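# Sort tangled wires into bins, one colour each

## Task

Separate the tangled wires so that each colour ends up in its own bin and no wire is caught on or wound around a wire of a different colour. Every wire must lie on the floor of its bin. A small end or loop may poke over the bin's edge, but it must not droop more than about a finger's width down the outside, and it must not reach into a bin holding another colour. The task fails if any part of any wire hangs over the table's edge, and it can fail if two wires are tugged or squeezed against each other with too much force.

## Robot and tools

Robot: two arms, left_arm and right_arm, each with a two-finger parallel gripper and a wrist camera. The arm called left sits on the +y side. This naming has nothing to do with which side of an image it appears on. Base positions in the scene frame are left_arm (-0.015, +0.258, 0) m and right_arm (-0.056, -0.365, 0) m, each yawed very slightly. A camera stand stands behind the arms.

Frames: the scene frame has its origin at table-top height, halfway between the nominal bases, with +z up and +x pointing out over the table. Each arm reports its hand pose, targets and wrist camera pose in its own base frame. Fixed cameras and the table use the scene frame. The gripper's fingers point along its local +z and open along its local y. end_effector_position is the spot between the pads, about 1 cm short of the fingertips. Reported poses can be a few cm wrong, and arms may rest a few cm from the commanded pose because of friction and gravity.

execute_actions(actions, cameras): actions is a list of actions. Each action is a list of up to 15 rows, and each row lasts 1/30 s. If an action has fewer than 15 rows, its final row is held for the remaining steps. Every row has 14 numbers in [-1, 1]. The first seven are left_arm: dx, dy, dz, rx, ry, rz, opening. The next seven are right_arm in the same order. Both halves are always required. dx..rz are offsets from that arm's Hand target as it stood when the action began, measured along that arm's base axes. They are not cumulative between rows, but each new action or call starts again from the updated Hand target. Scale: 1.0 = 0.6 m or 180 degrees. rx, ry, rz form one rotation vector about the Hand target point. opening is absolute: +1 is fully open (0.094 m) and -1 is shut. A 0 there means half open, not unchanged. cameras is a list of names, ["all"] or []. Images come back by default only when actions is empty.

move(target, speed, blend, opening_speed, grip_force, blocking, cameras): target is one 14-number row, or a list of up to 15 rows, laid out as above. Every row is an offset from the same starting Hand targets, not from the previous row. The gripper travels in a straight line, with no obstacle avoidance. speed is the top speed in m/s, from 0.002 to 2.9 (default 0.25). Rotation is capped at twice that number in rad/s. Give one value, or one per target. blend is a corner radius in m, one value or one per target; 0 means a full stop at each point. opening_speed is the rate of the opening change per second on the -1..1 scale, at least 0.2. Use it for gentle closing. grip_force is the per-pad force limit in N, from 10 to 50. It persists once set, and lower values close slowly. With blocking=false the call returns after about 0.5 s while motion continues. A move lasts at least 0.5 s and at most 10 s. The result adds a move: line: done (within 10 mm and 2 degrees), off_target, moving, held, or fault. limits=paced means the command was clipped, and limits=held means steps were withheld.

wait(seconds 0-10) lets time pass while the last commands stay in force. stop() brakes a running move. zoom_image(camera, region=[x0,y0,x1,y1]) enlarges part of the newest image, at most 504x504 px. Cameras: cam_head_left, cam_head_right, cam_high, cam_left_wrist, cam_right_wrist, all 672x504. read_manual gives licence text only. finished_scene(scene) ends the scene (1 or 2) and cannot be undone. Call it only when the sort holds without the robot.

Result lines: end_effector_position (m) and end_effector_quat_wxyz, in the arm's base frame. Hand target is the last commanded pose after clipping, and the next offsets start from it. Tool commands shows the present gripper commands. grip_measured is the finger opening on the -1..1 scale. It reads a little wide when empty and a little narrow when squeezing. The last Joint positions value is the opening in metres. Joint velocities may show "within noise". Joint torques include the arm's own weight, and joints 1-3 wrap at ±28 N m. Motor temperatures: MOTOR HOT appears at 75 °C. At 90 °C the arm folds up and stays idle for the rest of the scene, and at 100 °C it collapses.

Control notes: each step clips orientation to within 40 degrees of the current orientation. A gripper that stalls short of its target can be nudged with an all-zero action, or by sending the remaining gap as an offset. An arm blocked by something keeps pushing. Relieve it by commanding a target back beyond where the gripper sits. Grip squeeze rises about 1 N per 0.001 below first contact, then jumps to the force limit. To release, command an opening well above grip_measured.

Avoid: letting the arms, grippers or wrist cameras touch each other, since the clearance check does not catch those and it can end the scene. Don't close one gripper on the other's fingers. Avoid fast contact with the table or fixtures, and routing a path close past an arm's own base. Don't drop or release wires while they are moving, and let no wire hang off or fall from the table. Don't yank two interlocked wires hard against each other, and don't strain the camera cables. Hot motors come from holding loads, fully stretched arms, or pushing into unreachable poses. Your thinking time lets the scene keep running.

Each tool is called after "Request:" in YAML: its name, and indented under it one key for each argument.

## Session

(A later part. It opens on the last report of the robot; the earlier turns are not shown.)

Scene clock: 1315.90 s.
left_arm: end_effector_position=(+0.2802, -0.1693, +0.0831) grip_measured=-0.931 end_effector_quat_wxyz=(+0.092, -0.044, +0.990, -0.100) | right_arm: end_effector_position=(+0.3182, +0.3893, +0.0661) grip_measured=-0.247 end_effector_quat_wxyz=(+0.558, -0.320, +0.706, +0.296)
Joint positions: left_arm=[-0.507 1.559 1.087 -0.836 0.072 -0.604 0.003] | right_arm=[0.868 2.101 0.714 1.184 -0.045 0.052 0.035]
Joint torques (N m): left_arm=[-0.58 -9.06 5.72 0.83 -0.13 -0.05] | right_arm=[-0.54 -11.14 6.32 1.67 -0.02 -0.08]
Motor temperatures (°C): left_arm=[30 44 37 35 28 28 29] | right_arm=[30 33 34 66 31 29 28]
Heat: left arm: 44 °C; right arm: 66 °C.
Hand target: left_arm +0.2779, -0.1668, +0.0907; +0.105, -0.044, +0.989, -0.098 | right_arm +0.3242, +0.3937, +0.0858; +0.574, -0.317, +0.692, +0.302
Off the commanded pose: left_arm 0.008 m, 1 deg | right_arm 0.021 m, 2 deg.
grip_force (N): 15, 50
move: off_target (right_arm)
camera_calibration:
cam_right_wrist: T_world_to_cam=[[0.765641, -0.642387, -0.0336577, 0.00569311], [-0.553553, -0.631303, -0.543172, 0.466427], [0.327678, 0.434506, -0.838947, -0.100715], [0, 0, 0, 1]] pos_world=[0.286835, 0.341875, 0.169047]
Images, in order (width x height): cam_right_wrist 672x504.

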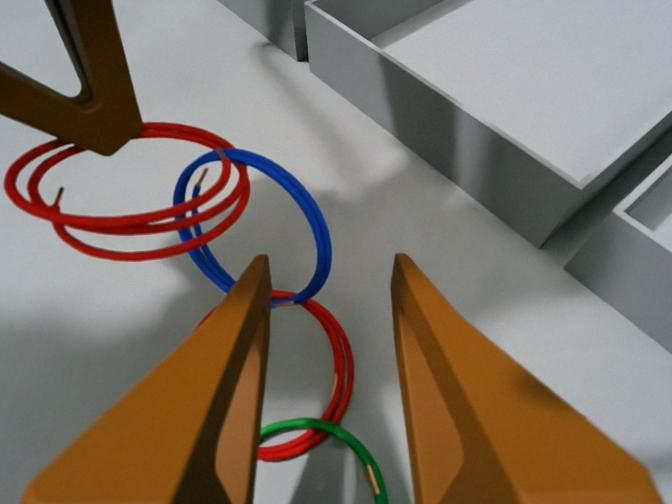

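Request:
move:
  target: [0, 0, 0, 0, 0, 0, -0.97, 0.0418, 0.0543, -0.0208, 0, 0, 0, -0.25]
  speed: 0.06
  cameras: ["cam_right_wrist"]

Request:
zoom_image:
  camera: "cam_right_wrist"
  region: [140, 170, 420, 380]

Scene clock: 1334.50 s.
left_arm: end_effector_position=(+0.2800, -0.1688, +0.0829) grip_measured=-0.931 end_effector_quat_wxyz=(+0.092, -0.044, +0.990, -0.098) | right_arm: end_effector_position=(+0.3456, +0.4216, +0.0729) grip_measured=-0.247 end_effector_quat_wxyz=(+0.572, -0.315, +0.694, +0.302)
Joint positions: left_arm=[-0.507 1.559 1.087 -0.838 0.071 -0.604 0.003] | right_arm=[0.868 2.192 0.896 1.132 -0.045 0.052 0.035]
Joint velocities: left_arm=[within noise] | right_arm=[-0.017 -0.012 0.002 0.022 0.007 -0.154 0]
Joint torques (N m): left_arm=[-0.58 -9.07 5.72 0.84 -0.12 -0.04] | right_arm=[-0.1 -8.66 7.25 1.61 0.01 -0.03]
Motor temperatures (°C): left_arm=[30 44 37 35 28 28 29] | right_arm=[30 36 34 63 31 29 28]
Heat: left arm: 44 °C; right arm: 63 °C.
Hand target: left_arm +0.2779, -0.1669, +0.0907; +0.105, -0.044, +0.989, -0.098 | right_arm +0.3493, +0.4263, +0.0733; +0.574, -0.317, +0.692, +0.302
Off the commanded pose: left_arm 0.008 m, 1 deg | right_arm 0.006 m, 0 deg.
grip_force (N): 15, 50
move: done
camera_calibration:
cam_right_wrist: T_world_to_cam=[[0.766443, -0.641443, -0.033412, 0.00497165], [-0.539632, -0.614834, -0.575132, 0.496175], [0.348372, 0.458836, -0.817378, -0.137], [0, 0, 0, 1]] pos_world=[0.311669, 0.371115, 0.173552]
Images, in order (width x height): cam_right_wrist 672x504.

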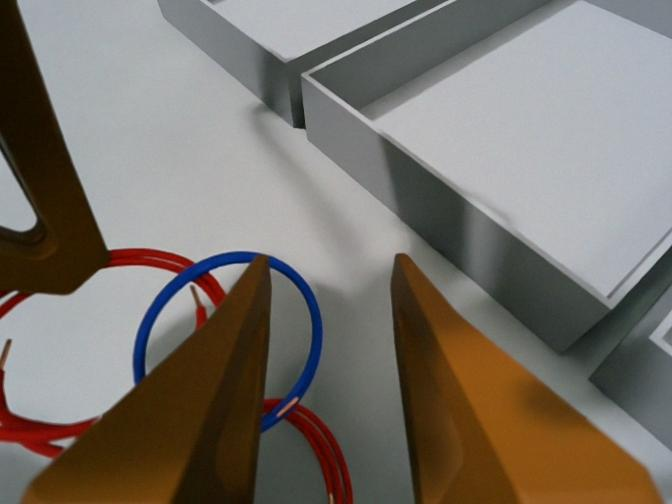

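Scaled by 1.800 from the camera's 672x504 image, which has a finer 960x720 frame.

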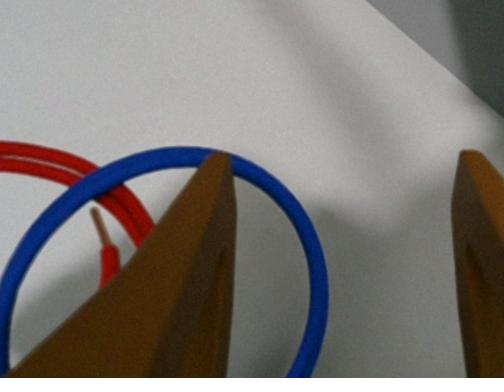

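Request:
move:
  target: [0, 0, 0, 0, 0, 0, -0.97, -0.035, -0.0455, -0.005, 0, 0, 0, -0.25]
  speed: 0.06
  cameras: ["cam_right_wrist", "cam_left_wrist"]

Request:
zoom_image:
  camera: "cam_right_wrist"
  region: [140, 140, 360, 330]

Scene clock: 1347.07 s.
left_arm: end_effector_position=(+0.2799, -0.1687, +0.0829) grip_measured=-0.931 end_effector_quat_wxyz=(+0.092, -0.044, +0.990, -0.098) | right_arm: end_effector_position=(+0.3274, +0.4001, +0.0523) grip_measured=-0.247 end_effector_quat_wxyz=(+0.558, -0.320, +0.706, +0.296)
Joint positions: left_arm=[-0.507 1.559 1.087 -0.838 0.071 -0.604 0.003] | right_arm=[0.868 2.182 0.779 1.197 -0.045 0.052 0.035]
Joint torques (N m): left_arm=[-0.58 -9.07 5.68 0.84 -0.12 -0.04] | right_arm=[-0.43 -11.82 3.47 1.91 0 -0.02]
Motor temperatures (°C): left_arm=[30 44 37 35 28 28 29] | right_arm=[30 35 35 61 31 29 28]
Heat: left arm: 44 °C; right arm: 61 °C.
Hand target: left_arm +0.2778, -0.1668, +0.0907; +0.105, -0.044, +0.989, -0.098 | right_arm +0.3282, +0.3990, +0.0702; +0.574, -0.317, +0.692, +0.302
Off the commanded pose: left_arm 0.008 m, 2 deg | right_arm 0.018 m, 3 deg.
grip_force (N): 15, 50
move: off_target (right_arm)
camera_calibration:
cam_left_wrist: T_world_to_cam=[[0.0824148, -0.973306, 0.214202, -0.207907], [-0.823252, 0.0546432, 0.56504, 0.20045], [-0.561661, -0.22291, -0.796773, 0.301394], [0, 0, 0, 1]] pos_world=[0.351437, -0.146126, 0.171415]
cam_right_wrist: T_world_to_cam=[[0.765587, -0.642453, -0.0336298, 0.00521299], [-0.554467, -0.632422, -0.540933, 0.471392], [0.326256, 0.432778, -0.840393, -0.118778], [0, 0, 0, 1]] pos_world=[0.296133, 0.352872, 0.155347]
Images, in order (width x height): cam_left_wrist 672x504, cam_right_wrist 672x504.

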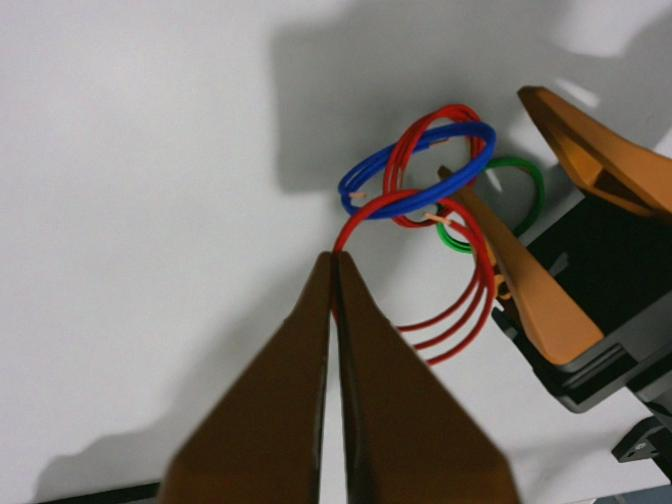

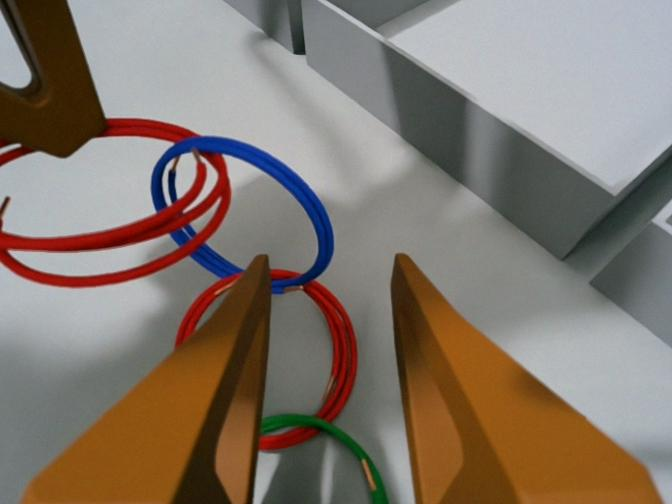

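Scaled by 2.291 from the camera's 672x504 image, which has a finer 960x720 frame.

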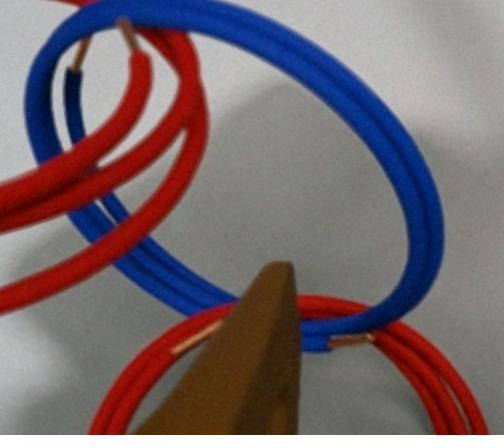

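Request:
execute_actions:
  actions: []

Scene clock: 1390.10 s.
left_arm: end_effector_position=(+0.2799, -0.1687, +0.0829) grip_measured=-0.931 end_effector_quat_wxyz=(+0.092, -0.044, +0.990, -0.098) | right_arm: end_effector_position=(+0.3274, +0.4001, +0.0523) grip_measured=-0.247 end_effector_quat_wxyz=(+0.558, -0.320, +0.706, +0.296)
Joint positions: left_arm=[-0.507 1.559 1.087 -0.838 0.071 -0.604 0.003] | right_arm=[0.868 2.182 0.779 1.197 -0.045 0.052 0.035]
Joint velocities: within noise
Joint torques (N m): left_arm=[-0.59 -9.07 5.72 0.85 -0.12 -0.04] | right_arm=[-0.46 -11.82 3.36 1.85 -0.02 -0.05]
Motor temperatures (°C): left_arm=[30 44 37 35 28 28 29] | right_arm=[30 35 34 60 31 29 28]
Heat: left arm: 44 °C; right arm: 60 °C.
Hand target: left_arm +0.2778, -0.1668, +0.0907; +0.105, -0.044, +0.989, -0.098 | right_arm +0.3282, +0.3990, +0.0702; +0.574, -0.317, +0.692, +0.302
Tool commands: left_gripper/opening=-0.97 right_gripper/opening=-0.25
Off the commanded pose: left_arm 0.008 m, 2 deg | right_arm 0.018 m, 3 deg.
grip_force (N): 15, 50
camera_calibration:
cam_left_wrist: T_world_to_cam=[[0.0824148, -0.973306, 0.214202, -0.207907], [-0.823252, 0.0546432, 0.56504, 0.20045], [-0.561661, -0.22291, -0.796773, 0.301394], [0, 0, 0, 1]] pos_world=[0.351437, -0.146126, 0.171415]
cam_right_wrist: T_world_to_cam=[[0.765587, -0.642453, -0.0336298, 0.00521299], [-0.554467, -0.632422, -0.540933, 0.471392], [0.326256, 0.432778, -0.840393, -0.118778], [0, 0, 0, 1]] pos_world=[0.296133, 0.352872, 0.155347]

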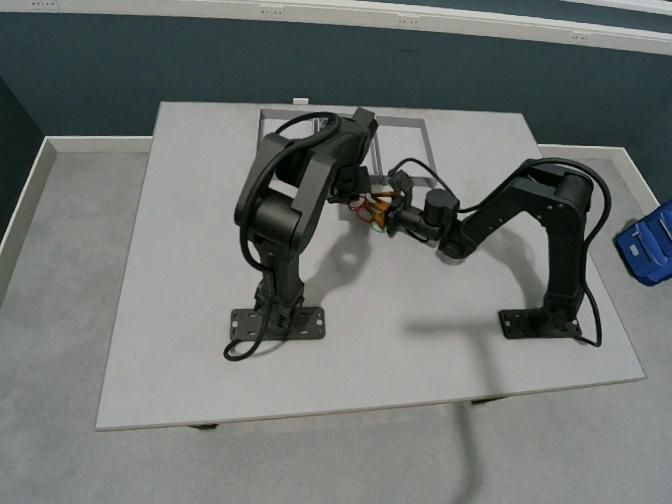

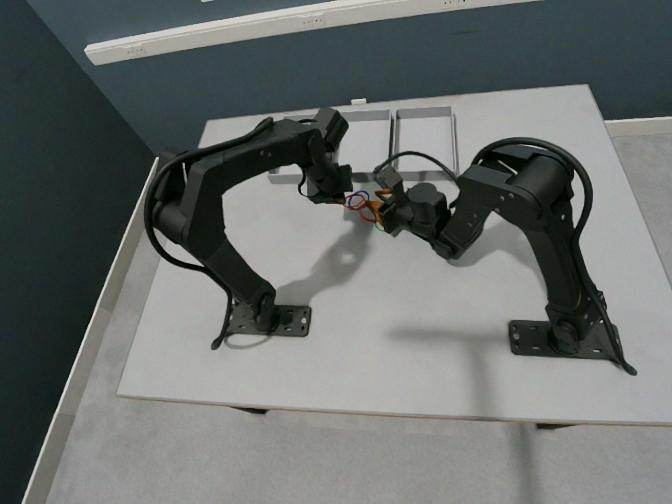

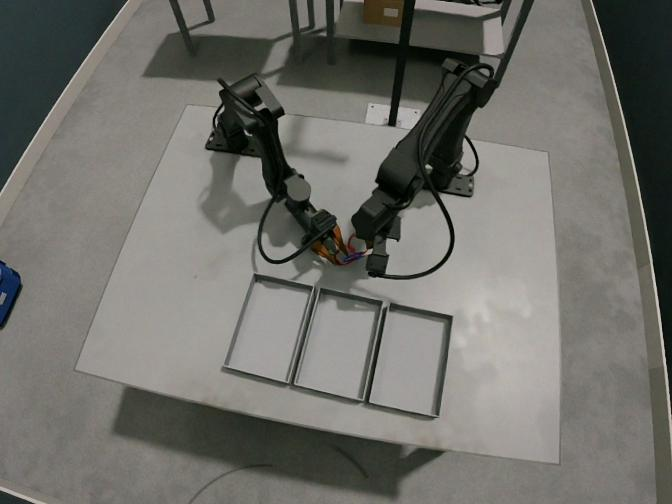

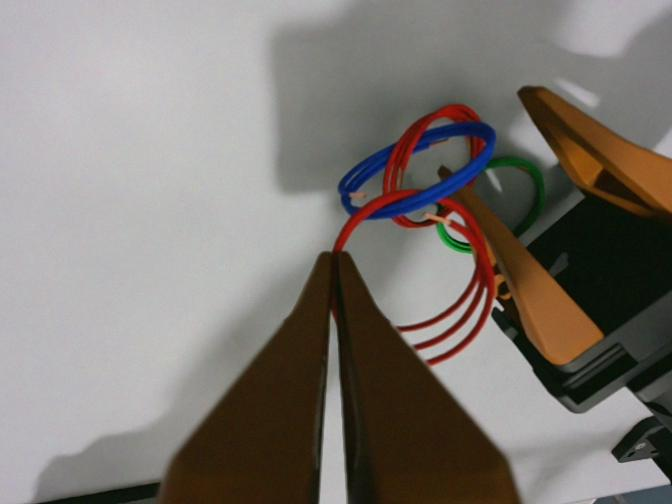

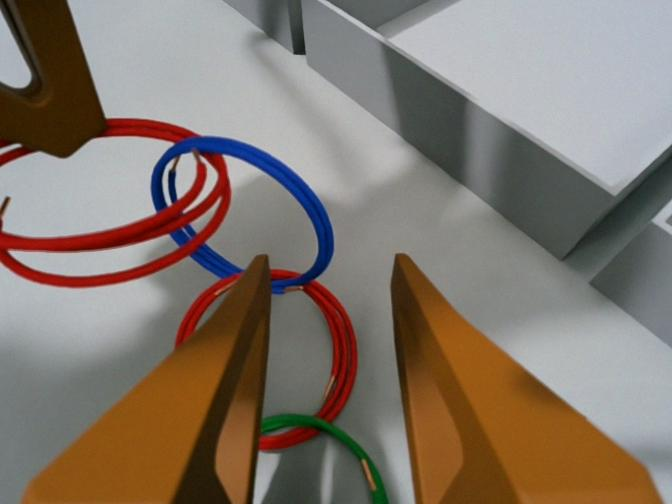

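Request:
zoom_image:
  camera: "cam_right_wrist"
  region: [0, 90, 400, 390]

Request:
zoom_image:
  camera: "cam_left_wrist"
  region: [310, 80, 570, 380]

Scaled by 1.260 from the camera's 672x504 image, which has a finer 960x720 frame.

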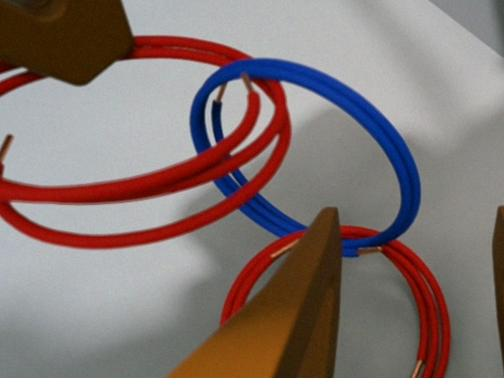

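Scaled by 1.680 from the camera's 672x504 image, which has a finer 960x720 frame.

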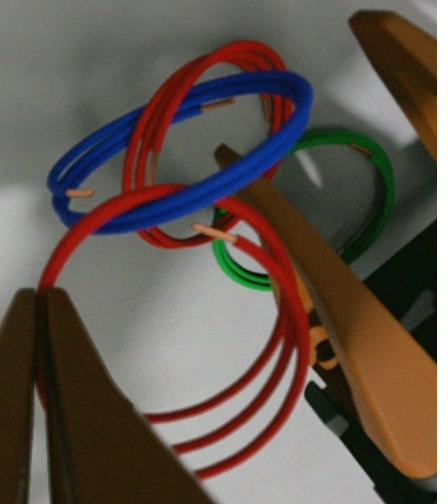

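Request:
move:
  target: [0,0,0,0,0,0,-0.97, 0.0143,0.0187,-0.0150,0,0,0,-0.25]
  speed: 0.04
  grip_force: [15,15]
  cameras: ["cam_right_wrist"]

Scene clock: 1514.57 s.
left_arm: end_effector_position=(+0.2799, -0.1687, +0.0829) grip_measured=-0.931 end_effector_quat_wxyz=(+0.092, -0.044, +0.990, -0.098) | right_arm: end_effector_position=(+0.3319, +0.4054, +0.0545) grip_measured=-0.247 end_effector_quat_wxyz=(+0.562, -0.319, +0.703, +0.298)
Joint positions: left_arm=[-0.507 1.559 1.087 -0.838 0.071 -0.604 0.003] | right_arm=[0.868 2.197 0.807 1.198 -0.045 0.052 0.035]
Joint torques (N m): left_arm=[-0.57 -9.09 5.71 0.84 -0.13 -0.05] | right_arm=[-0.06 -8.51 6.49 1.84 -0.04 -0.07]
Motor temperatures (°C): left_arm=[30 44 36 35 28 28 29] | right_arm=[30 37 33 61 31 29 28]
Heat: left arm: 44 °C; right arm: 61 °C.
Hand target: left_arm +0.2778, -0.1668, +0.0907; +0.105, -0.044, +0.989, -0.098 | right_arm +0.3368, +0.4102, +0.0611; +0.574, -0.317, +0.692, +0.302
Off the commanded pose: left_arm 0.008 m, 2 deg | right_arm 0.010 m, 2 deg.
grip_force (N): 15, 15
move: done
camera_calibration:
cam_right_wrist: T_world_to_cam=[[0.765844, -0.642152, -0.0335253, 0.00500449], [-0.54976, -0.62683, -0.552131, 0.47522], [0.333537, 0.441277, -0.833083, -0.126882], [0, 0, 0, 1]] pos_world=[0.299744, 0.357086, 0.156848]
Images, in order (width x height): cam_right_wrist 672x504.

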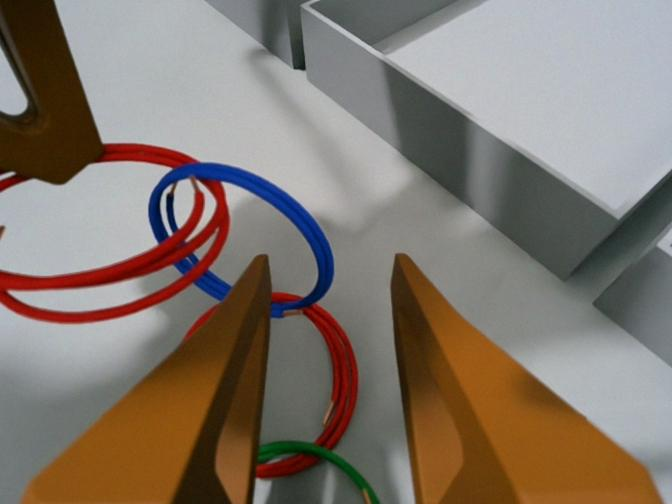

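Request:
move:
  target: [0,0,0,0,0,0,-0.97, 0.0258,0.0333,-0.0167,0,0,0,-0.25]
  speed: 0.04
  cameras: ["cam_right_wrist", "cam_left_wrist"]

Scene clock: 1523.97 s.
left_arm: end_effector_position=(+0.2799, -0.1687, +0.0829) grip_measured=-0.931 end_effector_quat_wxyz=(+0.092, -0.044, +0.990, -0.098) | right_arm: end_effector_position=(+0.3489, +0.4256, +0.0512) grip_measured=-0.247 end_effector_quat_wxyz=(+0.571, -0.316, +0.695, +0.302)
Joint positions: left_arm=[-0.507 1.559 1.087 -0.838 0.071 -0.604 0.003] | right_arm=[0.868 2.281 0.926 1.19 -0.045 0.052 0.035]
Joint torques (N m): left_arm=[-0.57 -9.09 5.72 0.85 -0.12 -0.04] | right_arm=[0.08 -8.99 6.72 1.63 0.03 -0.03]
Motor temperatures (°C): left_arm=[30 44 36 35 28 28 29] | right_arm=[30 38 33 61 31 29 28]
Heat: left arm: 44 °C; right arm: 61 °C.
Hand target: left_arm +0.2778, -0.1668, +0.0907; +0.105, -0.044, +0.989, -0.098 | right_arm +0.3523, +0.4302, +0.0512; +0.574, -0.317, +0.692, +0.302
Off the commanded pose: left_arm 0.008 m, 2 deg | right_arm 0.006 m, 0 deg.
grip_force (N): 15, 15
move: done
camera_calibration:
cam_left_wrist: T_world_to_cam=[[0.0824148, -0.973306, 0.214202, -0.207907], [-0.823252, 0.0546432, 0.56504, 0.20045], [-0.561661, -0.22291, -0.796773, 0.301394], [0, 0, 0, 1]] pos_world=[0.351437, -0.146126, 0.171415]
cam_right_wrist: T_world_to_cam=[[0.766428, -0.641461, -0.0334129, 0.0042853], [-0.54005, -0.615352, -0.574185, 0.488289], [0.347756, 0.458116, -0.818043, -0.157155], [0, 0, 0, 1]] pos_world=[0.315068, 0.375214, 0.151952]
Images, in order (width x height): cam_left_wrist 672x504, cam_right_wrist 672x504.

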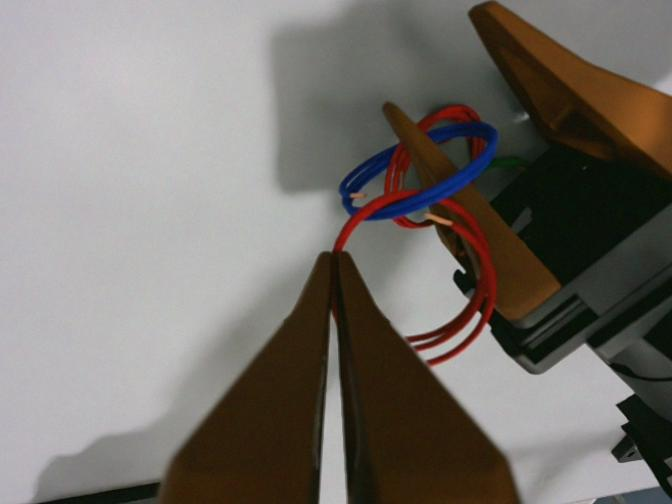

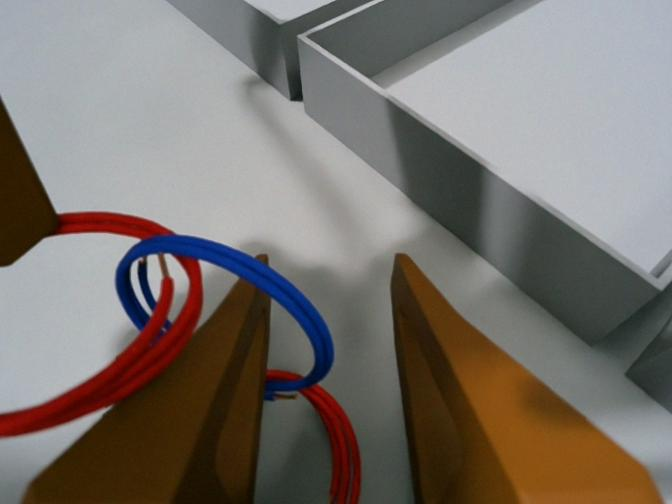

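Request:
zoom_image:
  camera: "cam_left_wrist"
  region: [310, 80, 550, 320]

Request:
zoom_image:
  camera: "cam_right_wrist"
  region: [60, 190, 460, 490]

Scaled by 2.100 from the camera's 672x504 image, which has a finer 960x720 frame.

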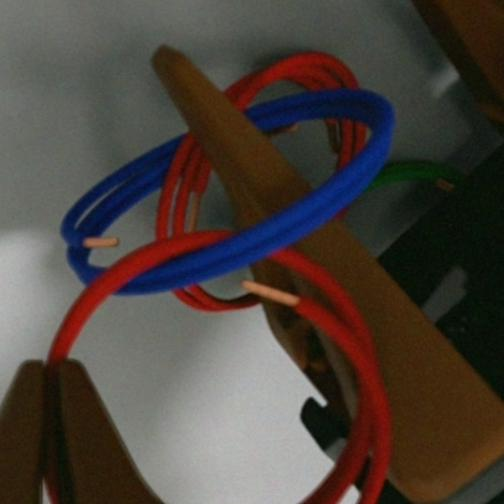

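Scaled by 1.260 from the camera's 672x504 image, which has a finer 960x720 frame.

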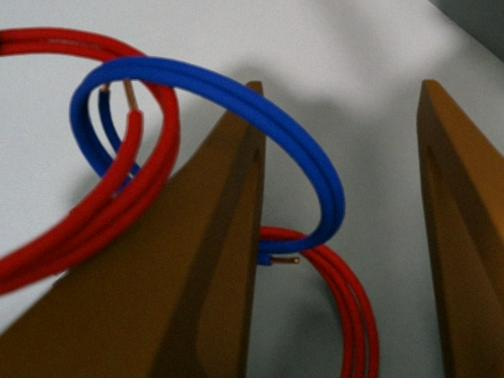

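Request:
move:
  target: [0,0,0,0,0,0,-0.97, 0.0,0.0,0.0,0,0,0,-0.95]
  speed: 0.04
  opening_speed: 0.4
  cameras: ["cam_right_wrist", "cam_left_wrist"]

Scene clock: 1543.40 s.
left_arm: end_effector_position=(+0.2799, -0.1687, +0.0829) grip_measured=-0.931 end_effector_quat_wxyz=(+0.092, -0.044, +0.990, -0.098) | right_arm: end_effector_position=(+0.3489, +0.4256, +0.0512) grip_measured=-0.945 end_effector_quat_wxyz=(+0.571, -0.316, +0.695, +0.302)
Joint positions: left_arm=[-0.507 1.559 1.087 -0.838 0.071 -0.604 0.003] | right_arm=[0.868 2.281 0.926 1.19 -0.045 0.052 0.003]
Joint torques (N m): left_arm=[-0.57 -9.06 5.72 0.85 -0.12 -0.04] | right_arm=[0.09 -9.11 6.79 1.61 0.02 -0.05]
Motor temperatures (°C): left_arm=[30 44 36 35 28 28 29] | right_arm=[30 39 34 60 31 29 28]
Heat: left arm: 44 °C; right arm: 60 °C.
Hand target: left_arm +0.2778, -0.1668, +0.0907; +0.105, -0.044, +0.989, -0.098 | right_arm +0.3523, +0.4302, +0.0512; +0.574, -0.317, +0.692, +0.302
Off the commanded pose: left_arm 0.008 m, 2 deg | right_arm 0.006 m, 0 deg.
grip_force (N): 15, 15
move: done
camera_calibration:
cam_left_wrist: T_world_to_cam=[[0.0824148, -0.973306, 0.214202, -0.207907], [-0.823252, 0.0546432, 0.56504, 0.20045], [-0.561661, -0.22291, -0.796773, 0.301394], [0, 0, 0, 1]] pos_world=[0.351437, -0.146126, 0.171415]
cam_right_wrist: T_world_to_cam=[[0.766428, -0.641461, -0.0334129, 0.0042853], [-0.54005, -0.615352, -0.574185, 0.488289], [0.347756, 0.458116, -0.818043, -0.157155], [0, 0, 0, 1]] pos_world=[0.315068, 0.375214, 0.151952]
Images, in order (width x height): cam_left_wrist 672x504, cam_right_wrist 672x504.

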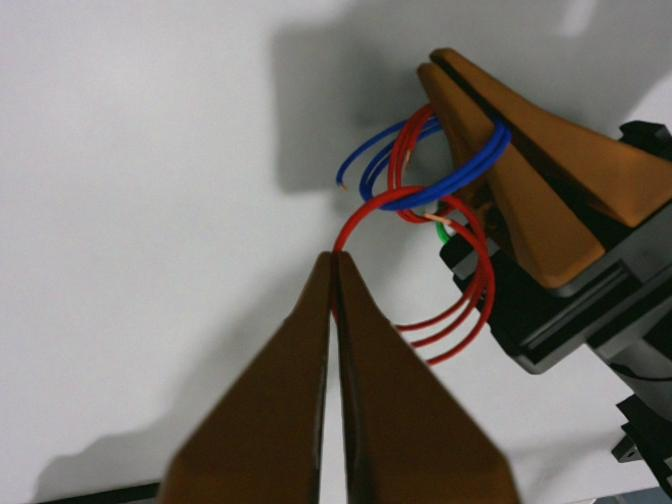

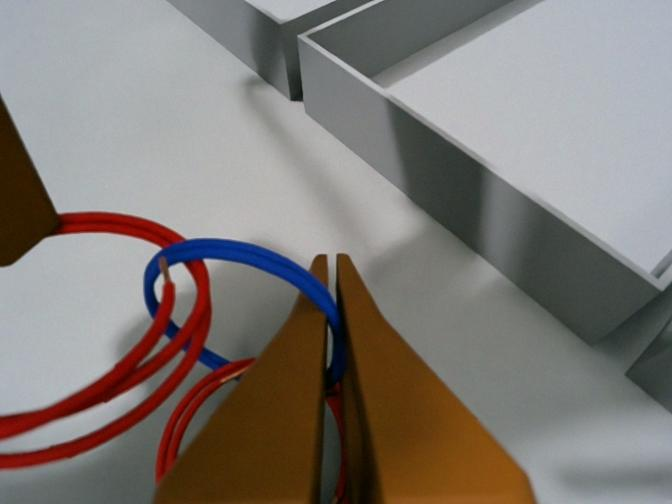

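Request:
zoom_image:
  camera: "cam_right_wrist"
  region: [100, 200, 420, 500]

Request:
zoom_image:
  camera: "cam_left_wrist"
  region: [310, 80, 550, 320]

Scaled by 1.575 from the camera's 672x504 image, which has a finer 960x720 frame.

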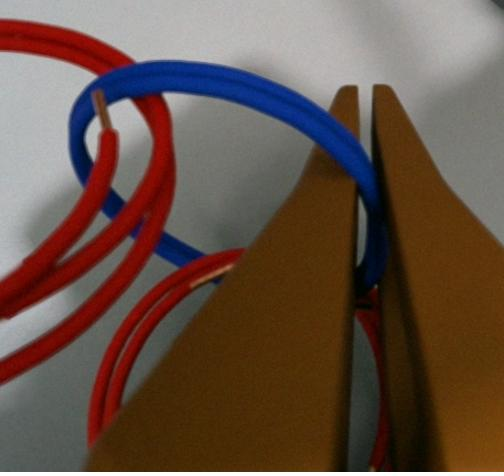

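Scaled by 2.100 from the camera's 672x504 image, which has a finer 960x720 frame.

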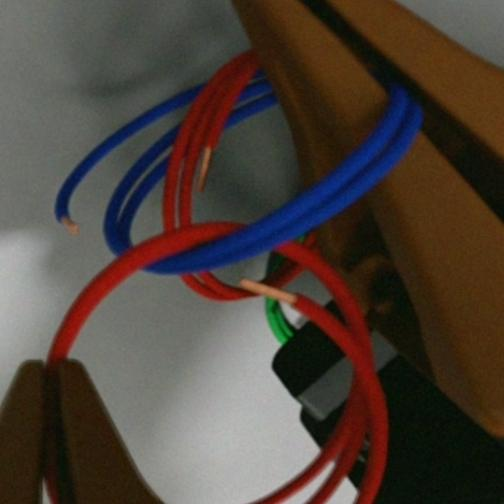

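Request:
move:
  target: [0,0,0,0,0,0,-0.97, -0.0053,-0.0150,0.0,0,0,0,-0.95]
  speed: 0.03
  cameras: ["cam_right_wrist", "cam_left_wrist"]

Scene clock: 1579.10 s.
left_arm: end_effector_position=(+0.2799, -0.1687, +0.0829) grip_measured=-0.931 end_effector_quat_wxyz=(+0.092, -0.044, +0.990, -0.098) | right_arm: end_effector_position=(+0.3490, +0.4254, +0.0512) grip_measured=-0.945 end_effector_quat_wxyz=(+0.571, -0.316, +0.694, +0.303)
Joint positions: left_arm=[-0.507 1.559 1.087 -0.838 0.071 -0.604 0.003] | right_arm=[0.866 2.281 0.926 1.19 -0.05 0.052 0.003]
Joint torques (N m): left_arm=[-0.58 -9.07 5.75 0.85 -0.12 -0.04] | right_arm=[-0.59 -10.21 3.34 1.84 0.01 -0.07]
Motor temperatures (°C): left_arm=[30 44 36 35 28 28 29] | right_arm=[30 40 34 60 31 29 28]
Heat: left arm: 44 °C; right arm: 60 °C.
Hand target: left_arm +0.2778, -0.1668, +0.0907; +0.105, -0.044, +0.989, -0.098 | right_arm +0.3492, +0.4212, +0.0512; +0.574, -0.317, +0.692, +0.302
Off the commanded pose: left_arm 0.008 m, 2 deg | right_arm 0.004 m, 0 deg.
grip_force (N): 15, 15
move: done
camera_calibration:
cam_left_wrist: T_world_to_cam=[[0.0824148, -0.973306, 0.214202, -0.207907], [-0.823252, 0.0546432, 0.56504, 0.20045], [-0.561661, -0.22291, -0.796773, 0.301394], [0, 0, 0, 1]] pos_world=[0.351437, -0.146126, 0.171415]
cam_right_wrist: T_world_to_cam=[[0.768344, -0.639122, -0.0342125, 0.00250456], [-0.538536, -0.616685, -0.574176, 0.488291], [0.34587, 0.45959, -0.818017, -0.157087], [0, 0, 0, 1]] pos_world=[0.315369, 0.374918, 0.15195]
Images, in order (width x height): cam_left_wrist 672x504, cam_right_wrist 672x504.

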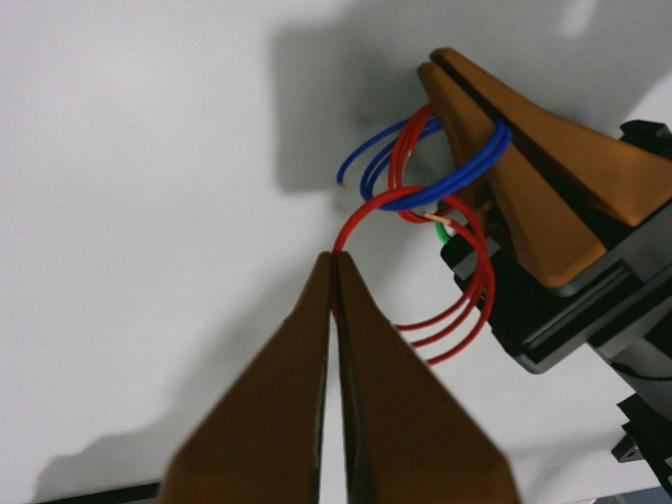

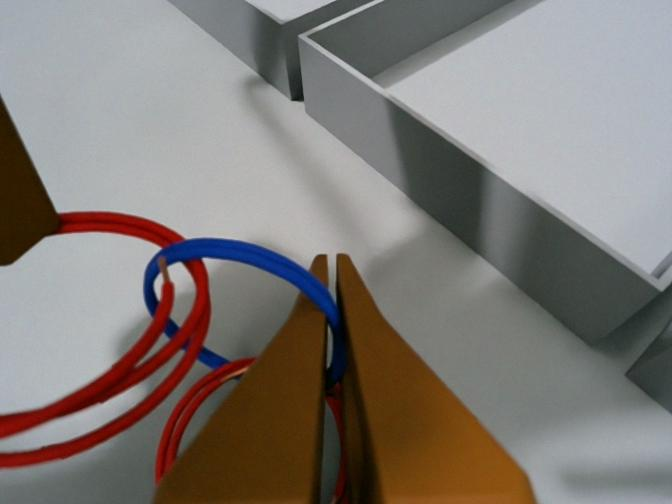

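Request:
move:
  target: [0,0,0,0,0,0,-0.97, -0.0100,-0.0200,0.0,0,0,0,-0.95]
  speed: 0.03
  cameras: ["cam_right_wrist", "cam_left_wrist"]

Scene clock: 1586.87 s.
left_arm: end_effector_position=(+0.2797, -0.1691, +0.0829) grip_measured=-0.931 end_effector_quat_wxyz=(+0.092, -0.043, +0.990, -0.098) | right_arm: end_effector_position=(+0.3416, +0.4126, +0.0401) grip_measured=-0.946 end_effector_quat_wxyz=(+0.563, -0.319, +0.700, +0.301)
Joint positions: left_arm=[-0.508 1.559 1.087 -0.838 0.071 -0.604 0.003] | right_arm=[0.857 2.281 0.866 1.23 -0.06 0.052 0.003]
Joint torques (N m): left_arm=[-0.49 -9.1 5.72 0.85 -0.12 -0.04] | right_arm=[-0.5 -11.77 3.18 1.81 -0.02 -0.09]
Motor temperatures (°C): left_arm=[30 44 36 35 28 28 29] | right_arm=[30 40 33 60 31 29 28]
Heat: left arm: 44 °C; right arm: 60 °C.
Hand target: left_arm +0.2778, -0.1668, +0.0907; +0.105, -0.044, +0.989, -0.098 | right_arm +0.3431, +0.4092, +0.0512; +0.574, -0.317, +0.692, +0.302
Off the commanded pose: left_arm 0.008 m, 2 deg | right_arm 0.012 m, 2 deg.
grip_force (N): 15, 15
move: off_target (right_arm)
camera_calibration:
cam_left_wrist: T_world_to_cam=[[0.0813049, -0.973418, 0.214119, -0.207888], [-0.823164, 0.0555433, 0.56508, 0.200397], [-0.561952, -0.222199, -0.796767, 0.301396], [0, 0, 0, 1]] pos_world=[0.351233, -0.146523, 0.171415]
cam_right_wrist: T_world_to_cam=[[0.768975, -0.638244, -0.0363582, -0.000861118], [-0.545518, -0.625479, -0.55784, 0.475294], [0.333297, 0.4488, -0.829151, -0.14854], [0, 0, 0, 1]] pos_world=[0.309452, 0.363402, 0.141945]
Images, in order (width x height): cam_left_wrist 672x504, cam_right_wrist 672x504.

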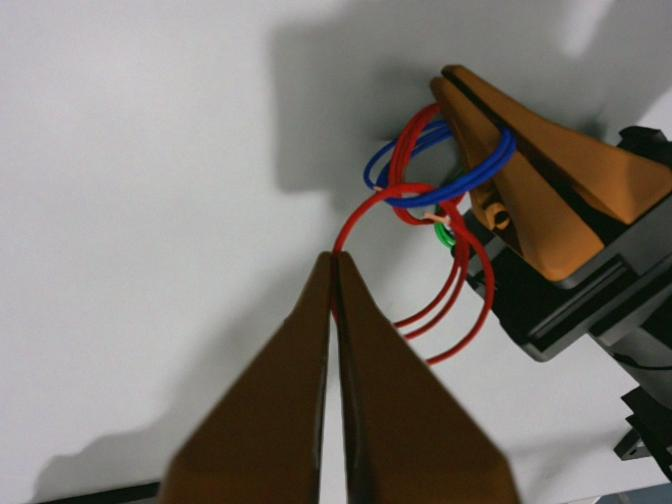

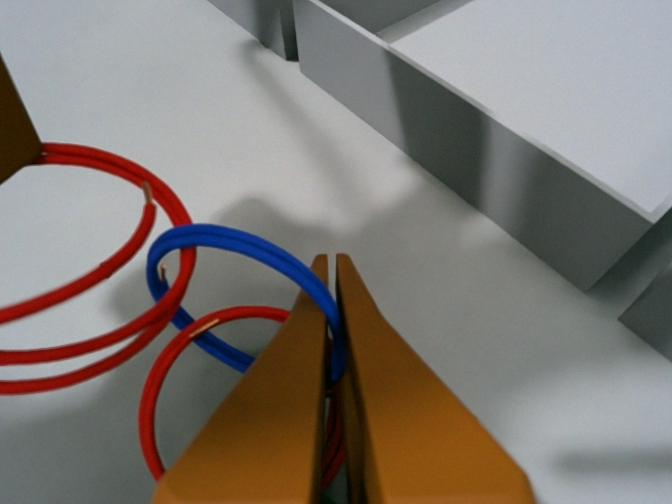

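Request:
zoom_image:
  camera: "cam_right_wrist"
  region: [0, 120, 380, 420]

Request:
zoom_image:
  camera: "cam_left_wrist"
  region: [310, 80, 550, 380]

Scaled by 1.326 from the camera's 672x504 image, which has a finer 960x720 frame.

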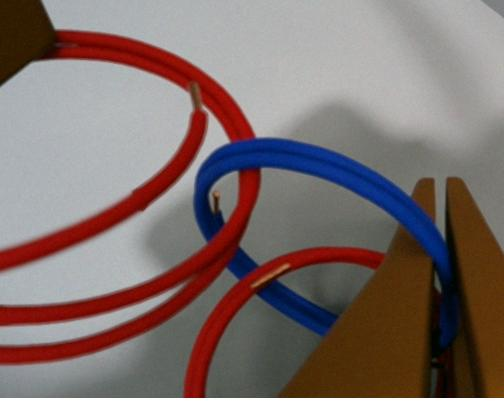

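Scaled by 1.680 from the camera's 672x504 image, which has a finer 960x720 frame.

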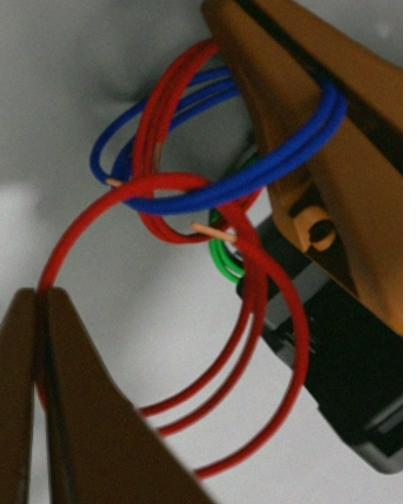

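Request:
move:
  target: [-0.0215,-0.0082,-0.0027,-0.0318,0.0310,0.1606,-0.97, 0,0,0,0,0,0,-0.95]
  speed: 0.06
  cameras: ["cam_right_wrist", "cam_left_wrist"]

Scene clock: 1618.80 s.
left_arm: end_effector_position=(+0.2672, -0.1762, +0.0824) grip_measured=-0.931 end_effector_quat_wxyz=(+0.063, -0.297, +0.946, -0.117) | right_arm: end_effector_position=(+0.3414, +0.4127, +0.0403) grip_measured=-0.946 end_effector_quat_wxyz=(+0.564, -0.319, +0.700, +0.302)
Joint positions: left_arm=[-0.554 1.534 1.061 -0.838 0.058 -1.17 0.003] | right_arm=[0.857 2.281 0.866 1.231 -0.061 0.052 0.003]
Joint torques (N m): left_arm=[-0.54 -8.73 5.68 0.78 -0.22 -0.05] | right_arm=[-0.54 -11.77 2.99 1.79 -0.01 -0.1]
Motor temperatures (°C): left_arm=[30 43 36 35 28 28 29] | right_arm=[30 42 33 63 31 29 28]
Heat: left arm: 43 °C; right arm: 63 °C.
Hand target: left_arm +0.2649, -0.1718, +0.0890; +0.076, -0.298, +0.944, -0.115 | right_arm +0.3431, +0.4092, +0.0512; +0.574, -0.317, +0.692, +0.302
Off the commanded pose: left_arm 0.008 m, 2 deg | right_arm 0.012 m, 1 deg.
grip_force (N): 15, 15
move: off_target (right_arm)
camera_calibration:
cam_left_wrist: T_world_to_cam=[[0.558397, -0.785119, 0.267918, -0.312382], [-0.704198, -0.277887, 0.653364, 0.0929726], [-0.438518, -0.553504, -0.70805, 0.193667], [0, 0, 0, 1]] pos_world=[0.324831, -0.112226, 0.160074]
cam_right_wrist: T_world_to_cam=[[0.769685, -0.63738, -0.036487, -0.00122805], [-0.544634, -0.625719, -0.558435, 0.475314], [0.333105, 0.449691, -0.828745, -0.14871], [0, 0, 0, 1]] pos_world=[0.309353, 0.363504, 0.142145]
Images, in order (width x height): cam_left_wrist 672x504, cam_right_wrist 672x504.

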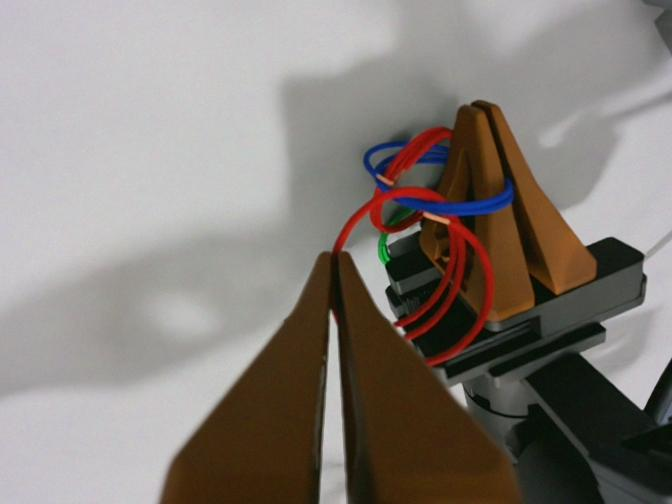

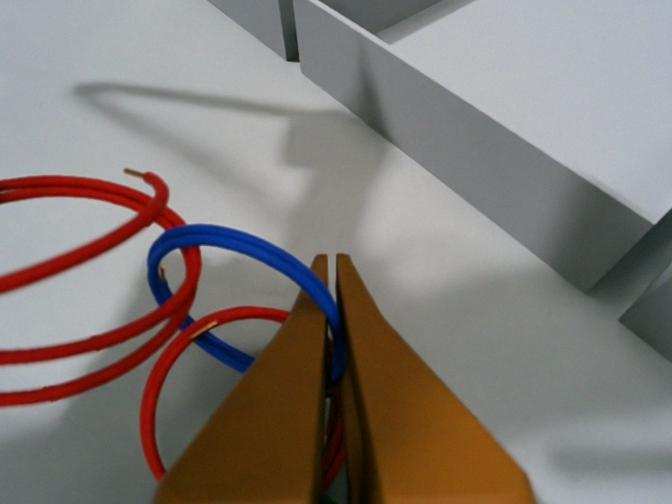

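Request:
zoom_image:
  camera: "cam_right_wrist"
  region: [0, 120, 380, 420]

Request:
zoom_image:
  camera: "cam_left_wrist"
  region: [310, 100, 550, 400]

Scaled by 1.326 from the camera's 672x504 image, which has a finer 960x720 frame.

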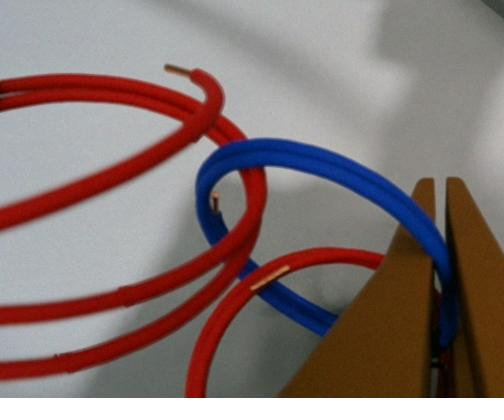

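Scaled by 1.680 from the camera's 672x504 image, which has a finer 960x720 frame.

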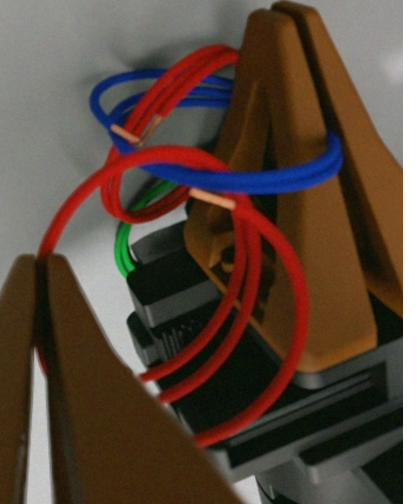

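Request:
move:
  target: [-0.0150,-0.0177,0.0005,-0.0315,0.0307,0.1610,-0.97, 0,0,0,0,0,0,-0.95]
  speed: 0.06
  cameras: ["cam_right_wrist", "cam_left_wrist"]

Scene clock: 1699.37 s.
left_arm: end_effector_position=(+0.2590, -0.1879, +0.0822) grip_measured=-0.931 end_effector_quat_wxyz=(+0.031, -0.532, +0.837, -0.127) | right_arm: end_effector_position=(+0.3414, +0.4127, +0.0403) grip_measured=-0.946 end_effector_quat_wxyz=(+0.564, -0.319, +0.700, +0.302)
Joint positions: left_arm=[-0.608 1.534 1.061 -0.838 0.04 -1.745 0.003] | right_arm=[0.857 2.281 0.866 1.231 -0.061 0.052 0.003]
Joint torques (N m): left_arm=[-0.55 -8.43 6.38 0.6 -0.22 -0.06] | right_arm=[-0.58 -11.73 2.97 1.78 -0.02 -0.09]
Motor temperatures (°C): left_arm=[30 40 34 34 28 28 29] | right_arm=[30 44 33 63 31 29 28]
Heat: left arm: 40 °C; right arm: 63 °C.
Hand target: left_arm +0.2559, -0.1824, +0.0893; +0.043, -0.534, +0.835, -0.124 | right_arm +0.3431, +0.4092, +0.0512; +0.574, -0.317, +0.692, +0.302
Off the commanded pose: left_arm 0.010 m, 1 deg | right_arm 0.012 m, 1 deg.
grip_force (N): 15, 15
move: off_target (right_arm)
camera_calibration:
cam_left_wrist: T_world_to_cam=[[0.886527, -0.386725, 0.253995, -0.326029], [-0.433959, -0.504614, 0.746354, -0.0361687], [-0.160464, -0.771886, -0.615177, 0.0628418], [0, 0, 0, 1]] pos_world=[0.283421, -0.0958278, 0.148463]
cam_right_wrist: T_world_to_cam=[[0.769685, -0.63738, -0.036487, -0.00122805], [-0.544634, -0.625719, -0.558435, 0.475314], [0.333105, 0.449691, -0.828745, -0.14871], [0, 0, 0, 1]] pos_world=[0.309353, 0.363504, 0.142145]
Images, in order (width x height): cam_left_wrist 672x504, cam_right_wrist 672x504.

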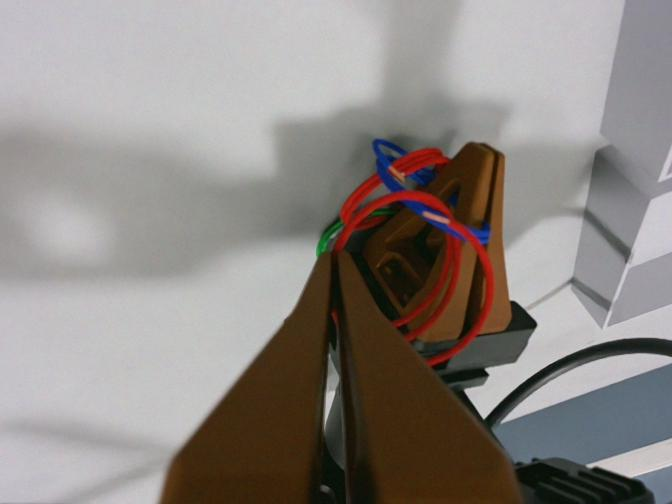

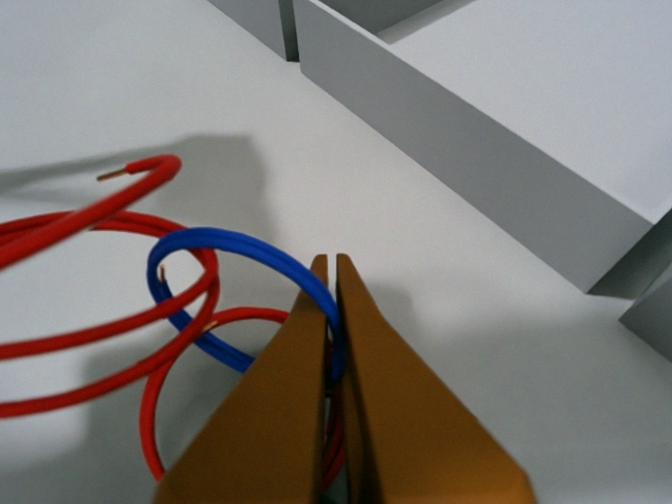

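Request:
zoom_image:
  camera: "cam_right_wrist"
  region: [0, 120, 380, 420]

Request:
zoom_image:
  camera: "cam_left_wrist"
  region: [310, 120, 550, 380]

Scaled by 1.326 from the camera's 672x504 image, which has a finer 960x720 frame.

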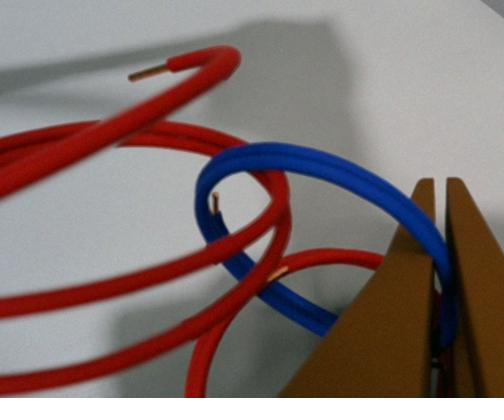

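Scaled by 1.938 from the camera's 672x504 image, which has a finer 960x720 frame.

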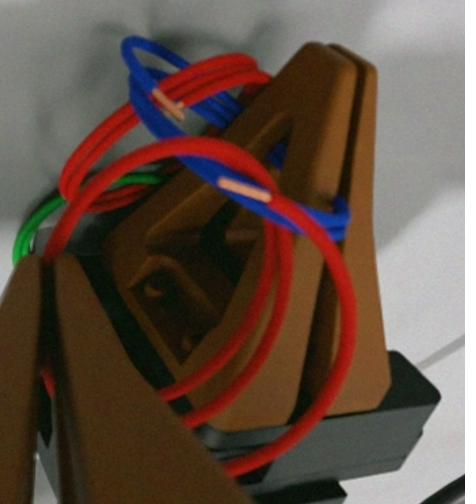

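Request:
move:
  target: [0,0,0,0,0,0,-0.97, -0.0220,-0.0110,-0.0080,0,0,0,-0.95]
  speed: 0.03
  cameras: ["cam_right_wrist", "cam_left_wrist"]

Scene clock: 1743.03 s.
left_arm: end_effector_position=(+0.2586, -0.1877, +0.0821) grip_measured=-0.931 end_effector_quat_wxyz=(+0.031, -0.532, +0.837, -0.126) | right_arm: end_effector_position=(+0.3318, +0.4035, +0.0362) grip_measured=-0.946 end_effector_quat_wxyz=(+0.565, -0.318, +0.698, +0.302)
Joint positions: left_arm=[-0.608 1.534 1.061 -0.84 0.04 -1.746 0.003] | right_arm=[0.861 2.281 0.809 1.292 -0.056 0.052 0.003]
Joint torques (N m): left_arm=[-0.55 -8.39 6.38 0.62 -0.23 -0.06] | right_arm=[0.32 -11.82 2.74 1.73 0.09 -0.03]
Motor temperatures (°C): left_arm=[30 40 35 34 28 28 29] | right_arm=[30 44 33 63 31 29 28]
Heat: left arm: 40 °C; right arm: 63 °C.
Hand target: left_arm +0.2560, -0.1824, +0.0893; +0.043, -0.534, +0.835, -0.125 | right_arm +0.3299, +0.4026, +0.0464; +0.574, -0.317, +0.692, +0.302
Off the commanded pose: left_arm 0.009 m, 1 deg | right_arm 0.010 m, 1 deg.
grip_force (N): 15, 15
move: done
camera_calibration:
cam_left_wrist: T_world_to_cam=[[0.887057, -0.386721, 0.252144, -0.325483], [-0.432581, -0.505488, 0.746563, -0.0367163], [-0.161256, -0.771317, -0.615684, 0.0631439], [0, 0, 0, 1]] pos_world=[0.283022, -0.0957269, 0.148356]
cam_right_wrist: T_world_to_cam=[[0.76917, -0.638059, -0.0354673, 0.000582838], [-0.543192, -0.623556, -0.562245, 0.460745], [0.33663, 0.451728, -0.82621, -0.146846], [0, 0, 0, 1]] pos_world=[0.299257, 0.354007, 0.137747]
Images, in order (width x height): cam_left_wrist 672x504, cam_right_wrist 672x504.

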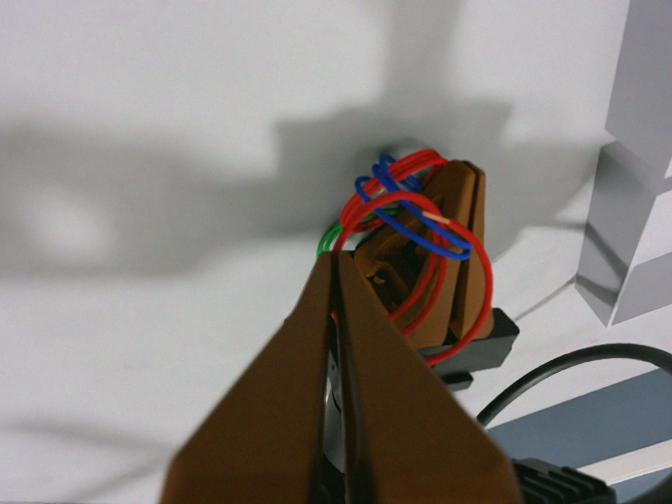

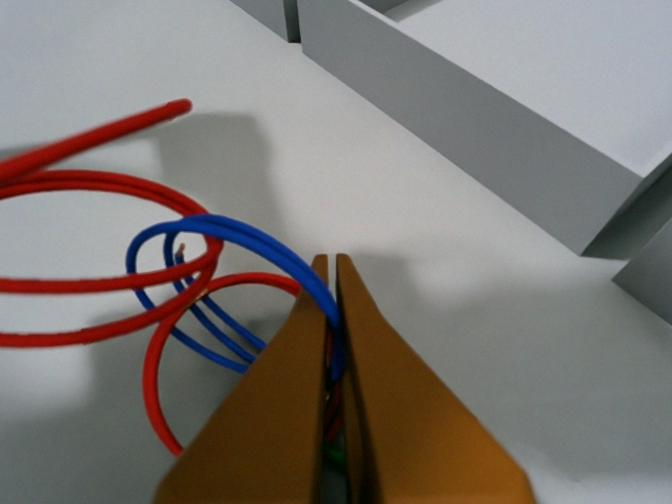

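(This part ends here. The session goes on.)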